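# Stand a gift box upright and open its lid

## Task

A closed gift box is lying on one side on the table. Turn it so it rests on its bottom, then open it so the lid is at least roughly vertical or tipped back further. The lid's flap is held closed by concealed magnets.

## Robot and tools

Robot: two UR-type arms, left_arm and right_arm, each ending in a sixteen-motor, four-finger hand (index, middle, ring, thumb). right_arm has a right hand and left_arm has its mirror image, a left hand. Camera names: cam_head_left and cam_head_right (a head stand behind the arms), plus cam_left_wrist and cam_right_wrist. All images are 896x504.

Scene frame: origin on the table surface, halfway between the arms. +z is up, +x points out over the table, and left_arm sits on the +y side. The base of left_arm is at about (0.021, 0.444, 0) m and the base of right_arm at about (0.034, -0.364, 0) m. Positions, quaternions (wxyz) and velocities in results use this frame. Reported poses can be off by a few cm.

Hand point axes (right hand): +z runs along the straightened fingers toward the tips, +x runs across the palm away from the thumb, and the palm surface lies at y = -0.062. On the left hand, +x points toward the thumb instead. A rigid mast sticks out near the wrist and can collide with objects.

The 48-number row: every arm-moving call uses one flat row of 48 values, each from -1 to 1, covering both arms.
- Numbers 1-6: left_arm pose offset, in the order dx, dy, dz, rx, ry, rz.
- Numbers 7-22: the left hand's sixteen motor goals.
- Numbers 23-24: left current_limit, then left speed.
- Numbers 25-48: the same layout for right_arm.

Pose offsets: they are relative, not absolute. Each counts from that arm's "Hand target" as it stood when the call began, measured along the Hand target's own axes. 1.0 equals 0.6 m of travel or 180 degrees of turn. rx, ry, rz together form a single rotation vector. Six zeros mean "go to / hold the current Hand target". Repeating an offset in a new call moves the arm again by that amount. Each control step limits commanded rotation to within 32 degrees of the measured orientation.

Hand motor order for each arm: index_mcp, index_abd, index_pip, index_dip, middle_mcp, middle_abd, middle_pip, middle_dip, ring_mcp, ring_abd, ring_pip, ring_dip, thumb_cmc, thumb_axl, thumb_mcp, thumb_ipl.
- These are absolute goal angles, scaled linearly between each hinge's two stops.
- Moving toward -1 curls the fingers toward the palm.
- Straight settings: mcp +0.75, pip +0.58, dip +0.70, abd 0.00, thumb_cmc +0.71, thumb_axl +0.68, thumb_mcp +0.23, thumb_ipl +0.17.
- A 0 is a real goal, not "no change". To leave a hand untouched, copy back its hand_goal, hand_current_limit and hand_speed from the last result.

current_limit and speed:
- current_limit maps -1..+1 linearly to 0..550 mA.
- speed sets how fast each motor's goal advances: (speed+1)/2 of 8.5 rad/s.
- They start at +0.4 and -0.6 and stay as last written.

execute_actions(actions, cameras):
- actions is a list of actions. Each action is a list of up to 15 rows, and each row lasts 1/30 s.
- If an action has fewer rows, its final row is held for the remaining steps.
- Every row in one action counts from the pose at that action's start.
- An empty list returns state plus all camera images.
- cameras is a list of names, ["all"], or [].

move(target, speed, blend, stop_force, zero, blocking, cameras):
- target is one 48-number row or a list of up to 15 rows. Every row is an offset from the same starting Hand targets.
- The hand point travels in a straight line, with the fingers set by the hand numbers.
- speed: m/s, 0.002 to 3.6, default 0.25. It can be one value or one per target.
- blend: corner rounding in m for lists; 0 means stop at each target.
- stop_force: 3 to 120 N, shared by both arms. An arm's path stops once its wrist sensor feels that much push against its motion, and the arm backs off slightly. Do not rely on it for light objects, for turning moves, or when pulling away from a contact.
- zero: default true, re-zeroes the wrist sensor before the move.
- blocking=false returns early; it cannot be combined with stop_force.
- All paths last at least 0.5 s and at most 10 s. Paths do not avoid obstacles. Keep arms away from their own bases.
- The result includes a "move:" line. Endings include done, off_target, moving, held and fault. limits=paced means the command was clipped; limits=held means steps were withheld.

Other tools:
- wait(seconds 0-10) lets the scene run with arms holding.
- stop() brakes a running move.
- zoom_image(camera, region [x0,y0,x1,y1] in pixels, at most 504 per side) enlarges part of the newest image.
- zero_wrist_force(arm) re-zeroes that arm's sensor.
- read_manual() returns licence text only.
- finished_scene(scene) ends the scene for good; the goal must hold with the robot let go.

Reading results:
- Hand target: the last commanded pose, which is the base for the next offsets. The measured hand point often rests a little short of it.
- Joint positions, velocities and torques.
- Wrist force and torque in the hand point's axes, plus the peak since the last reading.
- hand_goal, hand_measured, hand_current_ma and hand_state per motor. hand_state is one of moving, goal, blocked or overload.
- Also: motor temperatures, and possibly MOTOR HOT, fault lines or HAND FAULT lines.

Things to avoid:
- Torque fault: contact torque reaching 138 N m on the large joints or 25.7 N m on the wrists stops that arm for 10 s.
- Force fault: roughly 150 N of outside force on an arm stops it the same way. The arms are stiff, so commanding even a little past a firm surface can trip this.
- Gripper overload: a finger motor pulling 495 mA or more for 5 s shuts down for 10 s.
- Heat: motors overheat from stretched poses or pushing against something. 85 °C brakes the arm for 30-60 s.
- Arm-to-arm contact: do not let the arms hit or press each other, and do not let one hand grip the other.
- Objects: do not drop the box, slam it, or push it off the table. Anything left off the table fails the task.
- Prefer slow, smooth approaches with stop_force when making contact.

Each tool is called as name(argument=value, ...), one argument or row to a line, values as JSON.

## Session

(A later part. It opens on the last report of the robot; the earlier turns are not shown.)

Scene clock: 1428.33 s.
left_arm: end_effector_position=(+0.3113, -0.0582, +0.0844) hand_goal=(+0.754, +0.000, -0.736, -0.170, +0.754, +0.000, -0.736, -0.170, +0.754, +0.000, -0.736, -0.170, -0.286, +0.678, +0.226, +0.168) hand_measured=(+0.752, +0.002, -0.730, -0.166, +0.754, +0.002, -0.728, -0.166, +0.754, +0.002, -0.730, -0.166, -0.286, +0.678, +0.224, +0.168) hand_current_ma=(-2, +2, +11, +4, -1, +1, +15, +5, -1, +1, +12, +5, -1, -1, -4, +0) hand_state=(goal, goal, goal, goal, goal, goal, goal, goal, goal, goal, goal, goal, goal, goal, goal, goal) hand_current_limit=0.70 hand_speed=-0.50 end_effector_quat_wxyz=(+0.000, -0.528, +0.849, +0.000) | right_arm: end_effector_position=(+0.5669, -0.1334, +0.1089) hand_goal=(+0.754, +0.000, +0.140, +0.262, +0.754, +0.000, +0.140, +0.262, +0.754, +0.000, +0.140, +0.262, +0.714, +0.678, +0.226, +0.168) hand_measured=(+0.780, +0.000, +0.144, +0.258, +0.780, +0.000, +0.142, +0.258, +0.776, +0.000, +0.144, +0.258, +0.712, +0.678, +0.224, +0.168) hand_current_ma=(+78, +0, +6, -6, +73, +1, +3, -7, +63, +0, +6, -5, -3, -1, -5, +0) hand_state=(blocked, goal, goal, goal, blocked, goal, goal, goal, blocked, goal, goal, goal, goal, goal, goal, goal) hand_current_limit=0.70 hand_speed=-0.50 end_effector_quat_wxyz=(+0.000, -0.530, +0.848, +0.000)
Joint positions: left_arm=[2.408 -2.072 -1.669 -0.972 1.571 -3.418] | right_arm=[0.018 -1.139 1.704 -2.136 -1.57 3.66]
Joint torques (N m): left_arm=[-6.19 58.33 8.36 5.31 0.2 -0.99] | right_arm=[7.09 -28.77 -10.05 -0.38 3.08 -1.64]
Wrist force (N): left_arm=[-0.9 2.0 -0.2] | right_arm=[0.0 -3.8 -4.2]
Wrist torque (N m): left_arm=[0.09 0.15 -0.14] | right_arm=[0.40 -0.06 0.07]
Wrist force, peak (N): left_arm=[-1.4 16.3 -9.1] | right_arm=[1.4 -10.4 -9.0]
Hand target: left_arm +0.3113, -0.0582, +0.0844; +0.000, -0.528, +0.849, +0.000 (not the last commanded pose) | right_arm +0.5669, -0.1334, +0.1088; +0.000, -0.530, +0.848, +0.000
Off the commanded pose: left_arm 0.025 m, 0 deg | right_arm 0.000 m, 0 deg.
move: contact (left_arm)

move(
  target=[0,-0.035,0,0,0,0,0.754,0,-0.737,-0.17,0.754,0,-0.737,-0.17,0.754,0,-0.737,-0.17,-0.286,0.678,0.226,0.168,0.7,-0.5,0,0,0.006,0,0,0,0.754,0,0.139,0.261,0.754,0,0.139,0.261,0.754,0,0.139,0.261,0.714,0.678,0.226,0.168,0.7,-0.5],
  speed=0.02,
)

Scene clock: 1435.53 s.
left_arm: end_effector_position=(+0.3300, -0.0674, +0.0844) hand_goal=(+0.754, +0.000, -0.736, -0.170, +0.754, +0.000, -0.736, -0.170, +0.754, +0.000, -0.736, -0.170, -0.286, +0.678, +0.226, +0.168) hand_measured=(+0.752, +0.002, -0.730, -0.166, +0.752, +0.002, -0.728, -0.166, +0.752, +0.002, -0.730, -0.166, -0.286, +0.678, +0.224, +0.168) hand_current_ma=(-3, +2, +11, +4, -2, +1, +15, +5, -2, +1, +12, +5, -1, -1, -4, +0) hand_state=(goal, goal, goal, goal, goal, goal, goal, goal, goal, goal, goal, goal, goal, goal, goal, goal) hand_current_limit=0.70 hand_speed=-0.50 end_effector_quat_wxyz=(+0.000, -0.528, +0.849, +0.000) | right_arm: end_effector_position=(+0.5669, -0.1334, +0.1052) hand_goal=(+0.754, +0.000, +0.140, +0.262, +0.754, +0.000, +0.140, +0.262, +0.754, +0.000, +0.140, +0.262, +0.714, +0.678, +0.226, +0.168) hand_measured=(+0.898, -0.002, +0.168, +0.254, +0.892, +0.000, +0.174, +0.252, +0.890, -0.002, +0.172, +0.252, +0.712, +0.678, +0.224, +0.168) hand_current_ma=(+468, -1, +78, -17, +468, -1, +98, -19, +468, -2, +90, -21, -3, -1, -5, +0) hand_state=(blocked, goal, blocked, goal, blocked, goal, blocked, goal, blocked, goal, blocked, goal, goal, goal, goal, goal) hand_current_limit=0.70 hand_speed=-0.50 end_effector_quat_wxyz=(+0.000, -0.530, +0.848, +0.000)
Joint positions: left_arm=[2.417 -2.109 -1.607 -0.996 1.571 -3.409] | right_arm=[0.018 -1.134 1.708 -2.145 -1.57 3.66]
Joint torques (N m): left_arm=[19.47 19.36 35.69 6.73 0.79 1.7] | right_arm=[8.03 -10.07 7.76 3.99 2.95 -1.22]
Wrist force (N): left_arm=[-1.2 43.1 -21.6] | right_arm=[0.6 -27.3 -19.7]
Wrist torque (N m): left_arm=[2.87 -0.37 -1.13] | right_arm=[2.92 0.43 -0.51]
Wrist force, peak (N): left_arm=[-1.7 44.5 -22.5] | right_arm=[1.3 -28.9 -21.7]
Hand target: left_arm +0.3301, -0.0675, +0.0844; +0.000, -0.528, +0.849, +0.000 | right_arm +0.5669, -0.1334, +0.1052; +0.000, -0.530, +0.848, +0.000
Off the commanded pose: left_arm 0.000 m, 0 deg | right_arm 0.000 m, 0 deg.
move: done

move(
  target=[0,0.005,0,0,0,0,0.754,0,-0.737,-0.17,0.754,0,-0.737,-0.17,0.754,0,-0.737,-0.17,-0.286,0.678,0.226,0.168,0.7,-0.5,0,0,0,0,0,0,0.754,0,0.139,0.261,0.85,0,-0.16,0.0,0.754,0,0.139,0.261,0.714,0.678,0.226,0.168,0.7,-0.9],
)

move(
  target=[0,0,0,0,0,0,0.754,0,-0.737,-0.17,0.754,0,-0.737,-0.17,0.754,0,-0.737,-0.17,-0.286,0.678,0.226,0.168,0.7,-0.5,0,0,0,0,0,0,0.754,0,0.139,0.261,0.85,0,-0.3,-0.1,0.754,0,0.139,0.261,0.714,0.678,0.226,0.168,0.78,-0.9],
  cameras=["cam_right_wrist"],
)

Scene clock: 1448.90 s.
left_arm: end_effector_position=(+0.3274, -0.0661, +0.0844) hand_goal=(+0.754, +0.000, -0.736, -0.170, +0.754, +0.000, -0.736, -0.170, +0.754, +0.000, -0.736, -0.170, -0.286, +0.678, +0.226, +0.168) hand_measured=(+0.752, +0.002, -0.730, -0.166, +0.752, +0.002, -0.728, -0.166, +0.752, +0.002, -0.730, -0.166, -0.286, +0.678, +0.224, +0.168) hand_current_ma=(-2, +2, +11, +4, -2, +1, +15, +5, -2, +1, +12, +5, -1, -1, -4, +0) hand_state=(goal, goal, goal, goal, goal, goal, goal, goal, goal, goal, goal, goal, goal, goal, goal, goal) hand_current_limit=0.70 hand_speed=-0.50 end_effector_quat_wxyz=(+0.000, -0.528, +0.849, +0.000) | right_arm: end_effector_position=(+0.5668, -0.1334, +0.1051) hand_goal=(+0.754, +0.000, +0.140, +0.262, +0.850, +0.000, -0.160, +0.000, +0.754, +0.000, +0.140, +0.262, +0.714, +0.678, +0.226, +0.168) hand_measured=(+0.890, +0.004, +0.168, +0.262, +0.934, +0.000, +0.134, +0.086, +0.884, +0.002, +0.172, +0.258, +0.712, +0.678, +0.224, +0.168) hand_current_ma=(+467, +4, +78, -1, +321, +1, +468, +314, +467, +4, +89, -8, -3, -1, -5, +0) hand_state=(blocked, goal, blocked, goal, blocked, goal, blocked, blocked, blocked, goal, blocked, goal, goal, goal, goal, goal) hand_current_limit=0.70 hand_speed=-0.90 end_effector_quat_wxyz=(+0.000, -0.530, +0.848, +0.000)
Joint positions: left_arm=[2.415 -2.104 -1.616 -0.993 1.571 -3.41] | right_arm=[0.018 -1.134 1.708 -2.145 -1.57 3.66]
Joint torques (N m): left_arm=[-3.51 59.7 8.98 6.47 1.04 -1.13] | right_arm=[9.34 -33.73 -23.55 -0.21 3.1 0.22]
Wrist force (N): left_arm=[-2.1 9.2 -2.8] | right_arm=[-0.1 -12.6 -5.0]
Wrist torque (N m): left_arm=[0.45 0.33 -0.27] | right_arm=[1.19 0.01 -0.19]
Wrist force, peak (N): left_arm=[-1.1 43.2 -23.3] | right_arm=[0.7 -28.0 -21.6]
Hand target: left_arm +0.3274, -0.0661, +0.0844; +0.000, -0.528, +0.849, +0.000 | right_arm +0.5669, -0.1334, +0.1052; +0.000, -0.530, +0.848, +0.000
Off the commanded pose: left_arm 0.000 m, 0 deg | right_arm 0.000 m, 0 deg.
move: done

Scene clock: 1449.43 s.
left_arm: end_effector_position=(+0.3274, -0.0661, +0.0844) hand_goal=(+0.754, +0.000, -0.736, -0.170, +0.754, +0.000, -0.736, -0.170, +0.754, +0.000, -0.736, -0.170, -0.286, +0.678, +0.226, +0.168) hand_measured=(+0.752, +0.002, -0.730, -0.166, +0.752, +0.002, -0.728, -0.166, +0.752, +0.002, -0.730, -0.166, -0.286, +0.678, +0.224, +0.168) hand_current_ma=(-3, +2, +11, +4, -3, +1, +15, +5, -2, +1, +12, +5, -1, -1, -4, +0) hand_state=(goal, goal, goal, goal, goal, goal, goal, goal, goal, goal, goal, goal, goal, goal, goal, goal) hand_current_limit=0.70 hand_speed=-0.50 end_effector_quat_wxyz=(+0.000, -0.528, +0.849, +0.000) | right_arm: end_effector_position=(+0.5669, -0.1334, +0.1052) hand_goal=(+0.754, +0.000, +0.140, +0.262, +0.850, +0.000, -0.300, -0.100, +0.754, +0.000, +0.140, +0.262, +0.714, +0.678, +0.226, +0.168) hand_measured=(+0.888, +0.004, +0.168, +0.262, +0.946, +0.000, +0.134, -0.002, +0.884, +0.002, +0.172, +0.258, +0.712, +0.678, +0.224, +0.168) hand_current_ma=(+490, +4, +78, +1, +382, +1, +489, +365, +490, +4, +89, -5, -3, -1, -5, +0) hand_state=(blocked, goal, blocked, goal, blocked, goal, blocked, blocked, blocked, goal, blocked, goal, goal, goal, goal, goal) hand_current_limit=0.78 hand_speed=-0.90 end_effector_quat_wxyz=(+0.000, -0.530, +0.848, +0.000)
Joint positions: left_arm=[2.415 -2.104 -1.616 -0.993 1.571 -3.41] | right_arm=[0.018 -1.134 1.708 -2.145 -1.57 3.66]
Joint torques (N m): left_arm=[-2.46 59.27 9.03 6.25 1.22 -1.24] | right_arm=[9.8 -45.46 -24.68 -0.5 2.99 0.52]
Wrist force (N): left_arm=[-2.4 10.3 -2.5] | right_arm=[0.1 -13.8 -4.1]
Wrist torque (N m): left_arm=[0.50 0.34 -0.32] | right_arm=[1.20 0.01 -0.20]
Wrist force, peak (N): left_arm=[-2.3 10.5 -2.1] | right_arm=[0.1 -13.9 -4.5]
Hand target: left_arm +0.3274, -0.0661, +0.0844; +0.000, -0.528, +0.849, +0.000 | right_arm +0.5669, -0.1334, +0.1052; +0.000, -0.530, +0.848, +0.000
Off the commanded pose: left_arm 0.000 m, 0 deg | right_arm 0.000 m, 0 deg.
move: done
Images, in order (width x height): cam_right_wrist 896x504.

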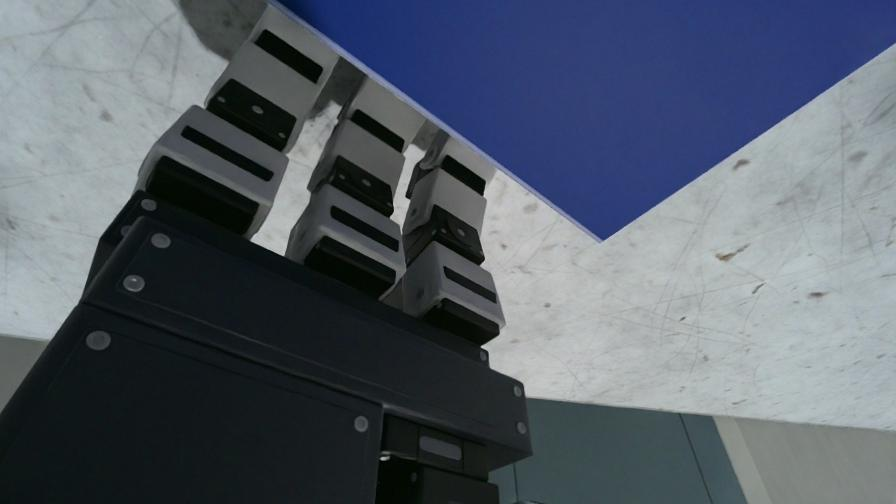

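move(
  target=[0,0.017,0,0,0,0,0.754,0,-0.737,-0.17,0.754,0,-0.737,-0.17,0.754,0,-0.737,-0.17,-0.286,0.678,0.226,0.168,0.7,-0.5,0,-0.02,-0.01,0,0,0,0.754,0,0.139,0.261,0.754,0,0.139,0.261,0.754,0,0.139,0.261,0.714,0.678,0.226,0.168,0.7,-0.7],
  speed=0.05,
  cameras=["all"],
)

Scene clock: 1461.53 s.
left_arm: end_effector_position=(+0.3183, -0.0617, +0.0844) hand_goal=(+0.754, +0.000, -0.736, -0.170, +0.754, +0.000, -0.736, -0.170, +0.754, +0.000, -0.736, -0.170, -0.286, +0.678, +0.226, +0.168) hand_measured=(+0.752, +0.002, -0.730, -0.166, +0.752, +0.002, -0.728, -0.166, +0.752, +0.002, -0.730, -0.166, -0.286, +0.678, +0.224, +0.168) hand_current_ma=(-2, +2, +11, +4, -2, +1, +15, +5, -2, +1, +12, +5, -1, -1, -4, +0) hand_state=(goal, goal, goal, goal, goal, goal, goal, goal, goal, goal, goal, goal, goal, goal, goal, goal) hand_current_limit=0.70 hand_speed=-0.50 end_effector_quat_wxyz=(+0.000, -0.528, +0.849, +0.000) | right_arm: end_effector_position=(+0.5776, -0.1386, +0.1112) hand_goal=(+0.754, +0.000, +0.140, +0.262, +0.754, +0.000, +0.140, +0.262, +0.754, +0.000, +0.140, +0.262, +0.714, +0.678, +0.226, +0.168) hand_measured=(+0.764, +0.002, +0.148, +0.268, +0.764, +0.000, +0.150, +0.264, +0.762, +0.002, +0.148, +0.268, +0.712, +0.678, +0.224, +0.168) hand_current_ma=(+24, +4, +18, +13, +20, +0, +20, +2, +15, +4, +16, +12, -3, -1, -5, +0) hand_state=(goal, goal, goal, goal, goal, goal, goal, goal, goal, goal, goal, goal, goal, goal, goal, goal) hand_current_limit=0.70 hand_speed=-0.70 end_effector_quat_wxyz=(+0.000, -0.530, +0.848, +0.000)
Joint positions: left_arm=[2.411 -2.086 -1.646 -0.981 1.571 -3.415] | right_arm=[0.009 -1.123 1.673 -2.121 -1.57 3.65]
Joint torques (N m): left_arm=[-5.73 59.86 6.55 4.49 1.53 -0.87] | right_arm=[-6.19 -24.93 -31.82 -0.37 2.65 -1.82]
Wrist force (N): left_arm=[-2.5 0.4 -0.8] | right_arm=[0.1 -0.5 -1.4]
Wrist torque (N m): left_arm=[0.22 0.32 -0.17] | right_arm=[0.18 0.00 0.13]
Wrist force, peak (N): left_arm=[-2.0 10.4 -2.9] | right_arm=[0.3 -14.1 -4.5]
Hand target: left_arm +0.3182, -0.0616, +0.0844; +0.000, -0.528, +0.849, +0.000 | right_arm +0.5777, -0.1387, +0.1112; +0.000, -0.530, +0.848, +0.000
Off the commanded pose: left_arm 0.000 m, 0 deg | right_arm 0.000 m, 0 deg.
move: done

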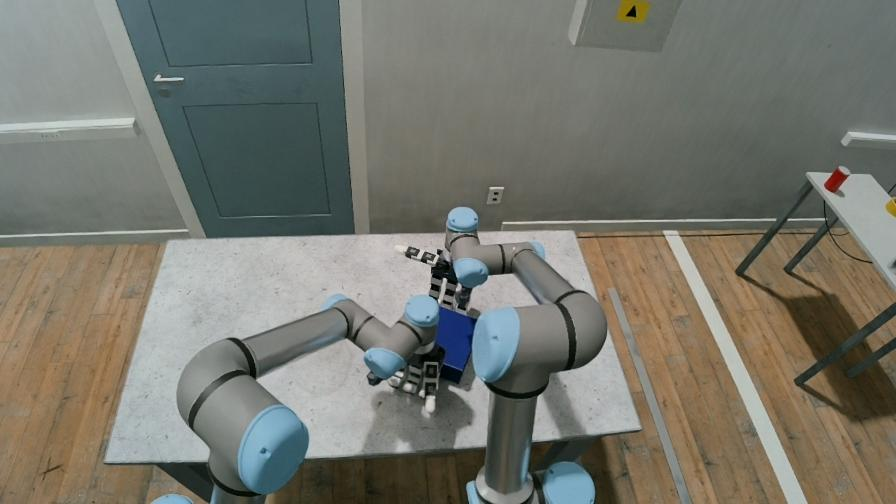

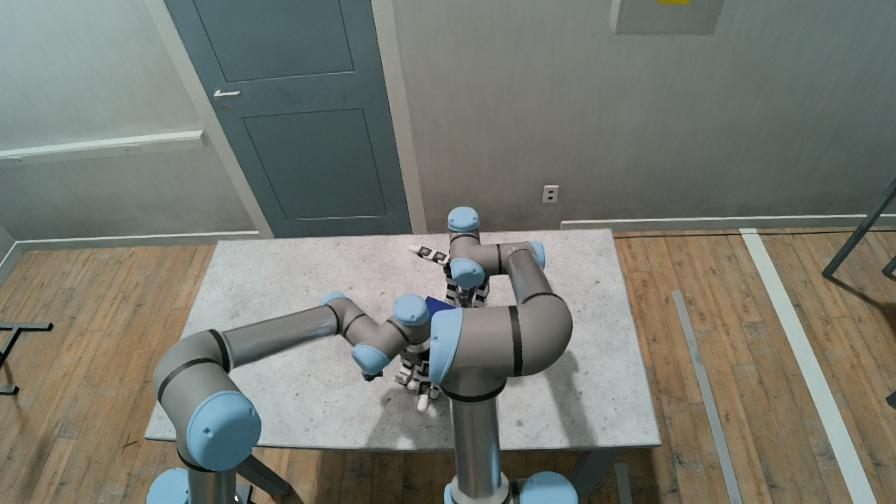

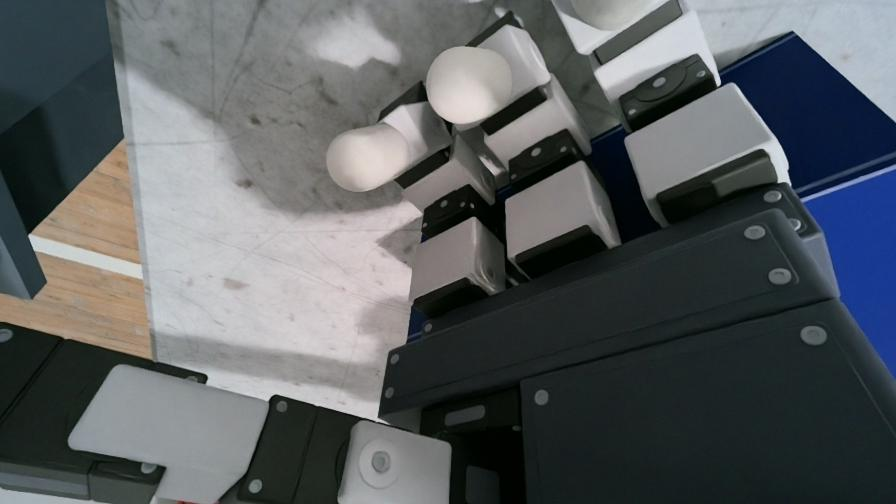

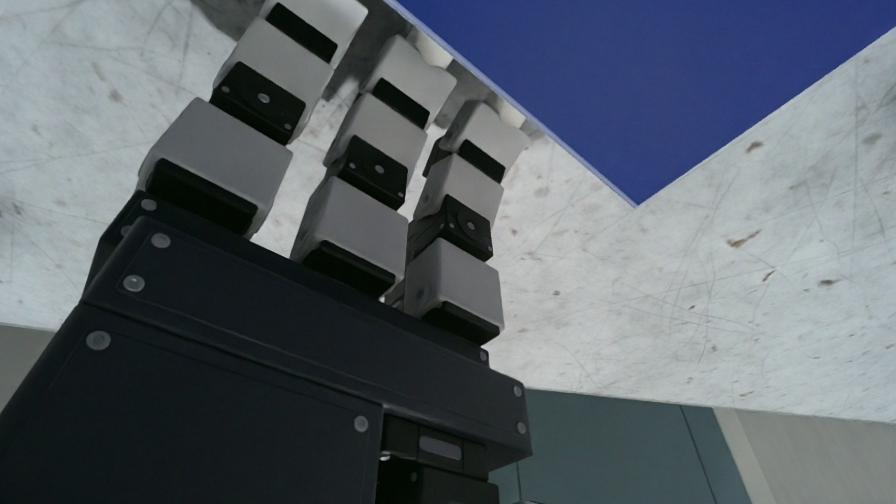

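move(
  target=[
    [0,0,0,0,0,0,0.754,0,-0.737,-0.17,0.754,0,-0.737,-0.17,0.754,0,-0.737,-0.17,-0.286,0.678,0.226,0.168,0.7,-0.5,0,-0.06,-0.005,0,0,0,0.754,0,0.139,0.261,0.754,0,0.139,0.261,0.754,0,0.139,0.261,0.714,0.678,0.226,0.168,0.7,-0.5],
    [0,0,0,0,0,0,0.754,0,-0.737,-0.17,0.754,0,-0.737,-0.17,0.754,0,-0.737,-0.17,-0.286,0.678,0.226,0.168,0.7,-0.5,0,-0.06,-0.005,0,0,0,1.0,0,-0.022,0.522,1.0,0,0.372,-0.1,1.0,0,-0.022,0.522,0.714,0.678,0.226,0.168,0.7,-0.5],
  ],
  speed=0.1,
)

move(
  target=[0,0,0,0,0,0,0.754,0,-0.737,-0.17,0.754,0,-0.737,-0.17,0.754,0,-0.737,-0.17,-0.286,0.678,0.226,0.168,0.7,-0.5,0,0.114,0,0,0,0,1.0,0,-0.022,0.522,1.0,0,0.372,-0.1,1.0,0,-0.022,0.522,0.714,0.678,0.226,0.168,0.7,-0.5],
  speed=0.05,
  cameras=["cam_right_wrist"],
)

Scene clock: 1538.17 s.
left_arm: end_effector_position=(+0.3182, -0.0616, +0.0844) hand_goal=(+0.754, +0.000, -0.736, -0.170, +0.754, +0.000, -0.736, -0.170, +0.754, +0.000, -0.736, -0.170, -0.286, +0.678, +0.226, +0.168) hand_measured=(+0.752, +0.002, -0.730, -0.166, +0.752, +0.002, -0.728, -0.166, +0.752, +0.002, -0.730, -0.166, -0.286, +0.678, +0.224, +0.168) hand_current_ma=(-2, +2, +11, +4, -2, +1, +15, +5, -2, +1, +12, +5, -1, -1, -4, +0) hand_state=(goal, goal, goal, goal, goal, goal, goal, goal, goal, goal, goal, goal, goal, goal, goal, goal) hand_current_limit=0.70 hand_speed=-0.50 end_effector_quat_wxyz=(+0.000, -0.528, +0.849, +0.000) | right_arm: end_effector_position=(+0.6100, -0.1544, +0.1142) hand_goal=(+1.000, +0.000, -0.022, +0.522, +1.000, +0.000, +0.372, -0.100, +1.000, +0.000, -0.022, +0.522, +0.714, +0.678, +0.226, +0.168) hand_measured=(+0.994, +0.002, -0.018, +0.520, +0.992, +0.000, +0.370, -0.096, +0.994, +0.002, -0.018, +0.520, +0.712, +0.678, +0.224, +0.168) hand_current_ma=(-14, +4, +7, -4, -17, +0, -4, +6, -13, +4, +7, -5, -3, -1, -5, +0) hand_state=(goal, goal, goal, goal, goal, goal, goal, goal, goal, goal, goal, goal, goal, goal, goal, goal) hand_current_limit=0.70 hand_speed=-0.50 end_effector_quat_wxyz=(+0.000, -0.530, +0.848, +0.000)
Joint positions: left_arm=[2.411 -2.086 -1.646 -0.981 1.571 -3.415] | right_arm=[-0.018 -1.07 1.58 -2.081 -1.57 3.623]
Joint torques (N m): left_arm=[-7.75 58.74 6.17 4.85 0.83 -1.31] | right_arm=[-6.04 -26.95 -32.81 -0.5 0.84 -1.83]
Wrist force (N): left_arm=[-2.5 0.4 -0.8] | right_arm=[-0.3 0.4 -1.8]
Wrist torque (N m): left_arm=[0.22 0.32 -0.16] | right_arm=[0.18 0.05 0.15]
Wrist force, peak (N): left_arm=[-2.7 0.3 -1.0] | right_arm=[-0.2 -0.1 -2.1]
Hand target: left_arm +0.3182, -0.0616, +0.0844; +0.000, -0.528, +0.849, +0.000 | right_arm +0.6100, -0.1544, +0.1142; +0.000, -0.530, +0.848, +0.000
Off the commanded pose: left_arm 0.000 m, 0 deg | right_arm 0.000 m, 0 deg.
move: done

Scene clock: 1540.03 s.
left_arm: end_effector_position=(+0.3182, -0.0616, +0.0844) hand_goal=(+0.754, +0.000, -0.736, -0.170, +0.754, +0.000, -0.736, -0.170, +0.754, +0.000, -0.736, -0.170, -0.286, +0.678, +0.226, +0.168) hand_measured=(+0.752, +0.002, -0.730, -0.166, +0.752, +0.002, -0.728, -0.166, +0.752, +0.002, -0.730, -0.166, -0.286, +0.678, +0.224, +0.168) hand_current_ma=(-2, +2, +11, +4, -2, +1, +15, +5, -2, +1, +12, +5, -1, -1, -4, +0) hand_state=(goal, goal, goal, goal, goal, goal, goal, goal, goal, goal, goal, goal, goal, goal, goal, goal) hand_current_limit=0.70 hand_speed=-0.50 end_effector_quat_wxyz=(+0.000, -0.528, +0.849, +0.000) | right_arm: end_effector_position=(+0.5487, -0.1245, +0.1142) hand_goal=(+1.000, +0.000, -0.022, +0.522, +1.000, +0.000, +0.372, -0.100, +1.000, +0.000, -0.022, +0.522, +0.714, +0.678, +0.226, +0.168) hand_measured=(+1.000, +0.002, -0.018, +0.522, +0.992, +0.000, +0.370, -0.096, +1.000, +0.002, -0.018, +0.520, +0.712, +0.678, +0.224, +0.168) hand_current_ma=(+0, +4, +10, -1, -17, +0, -4, +6, +0, +4, +7, -1, -3, -1, -5, +0) hand_state=(goal, goal, goal, goal, goal, goal, goal, goal, goal, goal, goal, goal, goal, goal, goal, goal) hand_current_limit=0.70 hand_speed=-0.50 end_effector_quat_wxyz=(+0.000, -0.530, +0.848, +0.000)
Joint positions: left_arm=[2.411 -2.086 -1.646 -0.981 1.571 -3.415] | right_arm=[0.035 -1.176 1.745 -2.139 -1.57 3.677]
Joint torques (N m): left_arm=[-5.72 59.22 5.81 4.76 0.85 -1.07] | right_arm=[8.02 -46.09 -10.71 -3.34 -0.6 2.24]
Wrist force (N): left_arm=[-2.5 1.0 -1.0] | right_arm=[0.0 -2.9 -3.4]
Wrist torque (N m): left_arm=[0.21 0.30 -0.22] | right_arm=[0.40 0.04 -0.09]
Wrist force, peak (N): left_arm=[-2.5 1.0 -1.0] | right_arm=[0.0 -2.9 -3.4]
Hand target: left_arm +0.3182, -0.0616, +0.0844; +0.000, -0.528, +0.849, +0.000 | right_arm +0.5485, -0.1245, +0.1142; +0.000, -0.530, +0.848, +0.000
Off the commanded pose: left_arm 0.000 m, 0 deg | right_arm 0.000 m, 0 deg.
move: done
Images, in order (width x height): cam_right_wrist 896x504.

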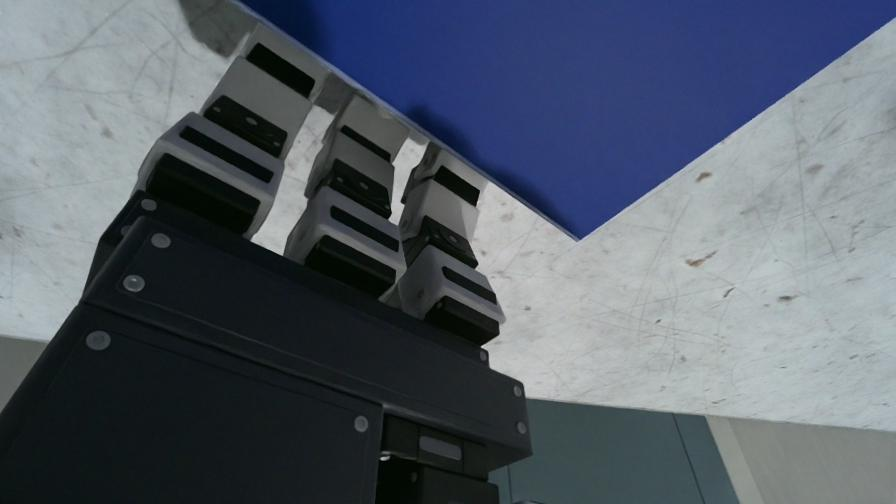

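move(
  target=[0,-0.004,0,0,0,0,0.754,0,-0.737,-0.17,0.754,0,-0.737,-0.17,0.754,0,-0.737,-0.17,-0.286,0.678,0.226,0.168,0.7,-0.5,0,0.01,0,0,0,0,1.0,0,-0.022,0.522,1.0,0,0.372,-0.1,1.0,0,-0.022,0.522,0.714,0.678,0.226,0.168,0.7,-0.5],
  speed=0.03,
)

Scene clock: 1548.23 s.
left_arm: end_effector_position=(+0.3204, -0.0627, +0.0844) hand_goal=(+0.754, +0.000, -0.736, -0.170, +0.754, +0.000, -0.736, -0.170, +0.754, +0.000, -0.736, -0.170, -0.286, +0.678, +0.226, +0.168) hand_measured=(+0.752, +0.002, -0.730, -0.166, +0.754, +0.002, -0.728, -0.166, +0.752, +0.002, -0.730, -0.166, -0.286, +0.678, +0.224, +0.168) hand_current_ma=(-2, +2, +11, +4, -1, +1, +15, +5, -4, +1, +12, +5, -1, -1, -4, +0) hand_state=(goal, goal, goal, goal, goal, goal, goal, goal, goal, goal, goal, goal, goal, goal, goal, goal) hand_current_limit=0.70 hand_speed=-0.50 end_effector_quat_wxyz=(+0.000, -0.528, +0.849, +0.000) | right_arm: end_effector_position=(+0.5432, -0.1219, +0.1142) hand_goal=(+1.000, +0.000, -0.022, +0.522, +1.000, +0.000, +0.372, -0.100, +1.000, +0.000, -0.022, +0.522, +0.714, +0.678, +0.226, +0.168) hand_measured=(+1.002, -0.004, +0.042, +0.546, +0.992, +0.000, +0.370, -0.096, +1.002, -0.004, +0.038, +0.544, +0.712, +0.678, +0.224, +0.168) hand_current_ma=(+2, -7, +220, +63, -17, +0, -4, +6, +2, -7, +203, +58, -3, -1, -5, +0) hand_state=(goal, goal, blocked, blocked, goal, goal, goal, goal, goal, goal, blocked, blocked, goal, goal, goal, goal) hand_current_limit=0.70 hand_speed=-0.50 end_effector_quat_wxyz=(+0.000, -0.530, +0.848, +0.000)
Joint positions: left_arm=[2.412 -2.09 -1.639 -0.984 1.571 -3.414] | right_arm=[0.041 -1.185 1.758 -2.144 -1.571 3.682]
Joint torques (N m): left_arm=[14.9 19.93 34.22 5.76 0.22 1.85] | right_arm=[16.92 -36.31 3.53 2.68 2.87 2.32]
Wrist force (N): left_arm=[-4.0 36.1 -19.5] | right_arm=[0.8 -22.4 -17.0]
Wrist torque (N m): left_arm=[2.52 -0.25 -1.58] | right_arm=[2.77 0.45 -0.48]
Wrist force, peak (N): left_arm=[-4.0 36.1 -19.5] | right_arm=[1.2 -22.4 -17.1]
Hand target: left_arm +0.3204, -0.0627, +0.0844; +0.000, -0.528, +0.849, +0.000 | right_arm +0.5431, -0.1218, +0.1142; +0.000, -0.530, +0.848, +0.000
Off the commanded pose: left_arm 0.000 m, 0 deg | right_arm 0.000 m, 0 deg.
move: done

move(
  target=[0,0,0,0,0,0,0.754,0,-0.737,-0.17,0.754,0,-0.737,-0.17,0.754,0,-0.737,-0.17,-0.286,0.678,0.226,0.168,0.7,-0.5,0,0,0,0,0,0,1.0,0,-0.022,0.522,1.0,0,0.25,-0.22,1.0,0,-0.022,0.522,0.714,0.678,0.226,0.168,0.75,-0.85],
)

move(
  target=[0,0,0,0,0,0,0.754,0,-0.737,-0.17,0.754,0,-0.737,-0.17,0.754,0,-0.737,-0.17,-0.286,0.678,0.226,0.168,0.7,-0.5,0,0,0,0,0,0,1.0,0,-0.022,0.522,1.0,0,0.1,-0.4,1.0,0,-0.022,0.522,0.714,0.678,0.226,0.168,1.0,-0.85],
  cameras=["cam_right_wrist"],
)

move(
  target=[0,0,0,0,0,0,0.754,0,-0.737,-0.17,0.754,0,-0.737,-0.17,0.754,0,-0.737,-0.17,-0.286,0.678,0.226,0.168,0.7,-0.5,0,0,0,0,0,0,1.0,0,-0.022,0.522,1.0,0,0.1,-0.4,1.0,0,-0.022,0.522,0.714,0.678,0.226,0.168,0.5,-0.85],
)

Scene clock: 1558.80 s.
left_arm: end_effector_position=(+0.3204, -0.0627, +0.0844) hand_goal=(+0.754, +0.000, -0.736, -0.170, +0.754, +0.000, -0.736, -0.170, +0.754, +0.000, -0.736, -0.170, -0.286, +0.678, +0.226, +0.168) hand_measured=(+0.752, +0.002, -0.730, -0.166, +0.752, +0.002, -0.728, -0.166, +0.752, +0.002, -0.730, -0.166, -0.286, +0.678, +0.224, +0.168) hand_current_ma=(-2, +2, +11, +4, -1, +1, +14, +5, -2, +1, +12, +5, -1, -1, -4, +0) hand_state=(goal, goal, goal, goal, goal, goal, goal, goal, goal, goal, goal, goal, goal, goal, goal, goal) hand_current_limit=0.70 hand_speed=-0.50 end_effector_quat_wxyz=(+0.000, -0.528, +0.849, +0.000) | right_arm: end_effector_position=(+0.5431, -0.1218, +0.1142) hand_goal=(+1.000, +0.000, -0.022, +0.522, +1.000, +0.000, +0.250, -0.220, +1.000, +0.000, -0.022, +0.522, +0.714, +0.678, +0.226, +0.168) hand_measured=(+1.002, -0.004, +0.044, +0.546, +1.000, +0.000, +0.356, -0.138, +1.002, -0.004, +0.040, +0.544, +0.712, +0.678, +0.224, +0.168) hand_current_ma=(+2, -7, +222, +64, +1, +0, +404, +293, +2, -7, +205, +58, -3, -1, -5, +0) hand_state=(goal, goal, blocked, blocked, goal, goal, blocked, blocked, goal, goal, blocked, blocked, goal, goal, goal, goal) hand_current_limit=0.75 hand_speed=-0.85 end_effector_quat_wxyz=(+0.000, -0.530, +0.848, +0.000)
Joint positions: left_arm=[2.412 -2.09 -1.639 -0.984 1.571 -3.414] | right_arm=[0.041 -1.186 1.758 -2.144 -1.57 3.682]
Joint torques (N m): left_arm=[16.19 26.17 34.45 6.83 -0.02 2.1] | right_arm=[16.36 -34.51 4.71 3.75 5.99 2.14]
Wrist force (N): left_arm=[-2.9 36.0 -17.5] | right_arm=[1.1 -26.3 -14.4]
Wrist torque (N m): left_arm=[2.32 -0.39 -1.74] | right_arm=[2.90 0.39 -0.55]
Wrist force, peak (N): left_arm=[-4.0 36.3 -19.0] | right_arm=[1.4 -25.8 -15.4]
Hand target: left_arm +0.3204, -0.0627, +0.0844; +0.000, -0.528, +0.849, +0.000 | right_arm +0.5431, -0.1218, +0.1142; +0.000, -0.530, +0.848, +0.000
Off the commanded pose: left_arm 0.000 m, 0 deg | right_arm 0.000 m, 0 deg.
move: done

Scene clock: 1559.30 s.
left_arm: end_effector_position=(+0.3204, -0.0627, +0.0844) hand_goal=(+0.754, +0.000, -0.736, -0.170, +0.754, +0.000, -0.736, -0.170, +0.754, +0.000, -0.736, -0.170, -0.286, +0.678, +0.226, +0.168) hand_measured=(+0.752, +0.002, -0.730, -0.166, +0.752, +0.002, -0.728, -0.166, +0.752, +0.002, -0.730, -0.166, -0.286, +0.678, +0.224, +0.168) hand_current_ma=(-2, +2, +11, +4, -1, +1, +14, +5, -2, +1, +12, +5, -1, -1, -4, +0) hand_state=(goal, goal, goal, goal, goal, goal, goal, goal, goal, goal, goal, goal, goal, goal, goal, goal) hand_current_limit=0.70 hand_speed=-0.50 end_effector_quat_wxyz=(+0.000, -0.528, +0.849, +0.000) | right_arm: end_effector_position=(+0.5431, -0.1218, +0.1142) hand_goal=(+1.000, +0.000, -0.022, +0.522, +1.000, +0.000, +0.100, -0.400, +1.000, +0.000, -0.022, +0.522, +0.714, +0.678, +0.226, +0.168) hand_measured=(+1.002, -0.004, +0.044, +0.546, +1.002, +0.000, +0.356, -0.158, +1.002, -0.004, +0.040, +0.544, +0.712, +0.678, +0.224, +0.168) hand_current_ma=(+2, -7, +222, +64, +1, +0, +550, +550, +2, -7, +205, +58, -3, -1, -5, +0) hand_state=(goal, goal, blocked, blocked, goal, goal, blocked, blocked, goal, goal, blocked, blocked, goal, goal, goal, goal) hand_current_limit=1.00 hand_speed=-0.85 end_effector_quat_wxyz=(+0.000, -0.530, +0.848, +0.000)
Joint positions: left_arm=[2.412 -2.09 -1.639 -0.984 1.571 -3.414] | right_arm=[0.041 -1.186 1.758 -2.144 -1.57 3.682]
Joint torques (N m): left_arm=[15.29 25.91 35.03 7.25 -0.33 2.25] | right_arm=[16.25 -35.08 4.25 4.6 6.01 2.29]
Wrist force (N): left_arm=[-3.0 36.2 -16.4] | right_arm=[1.3 -28.1 -11.7]
Wrist torque (N m): left_arm=[2.32 -0.38 -1.74] | right_arm=[2.95 0.29 -0.58]
Wrist force, peak (N): left_arm=[-2.9 36.1 -17.6] | right_arm=[1.2 -28.3 -12.5]
Hand target: left_arm +0.3204, -0.0627, +0.0844; +0.000, -0.528, +0.849, +0.000 | right_arm +0.5431, -0.1218, +0.1142; +0.000, -0.530, +0.848, +0.000
Off the commanded pose: left_arm 0.000 m, 0 deg | right_arm 0.000 m, 0 deg.
move: done
Images, in order (width x height): cam_right_wrist 896x504.

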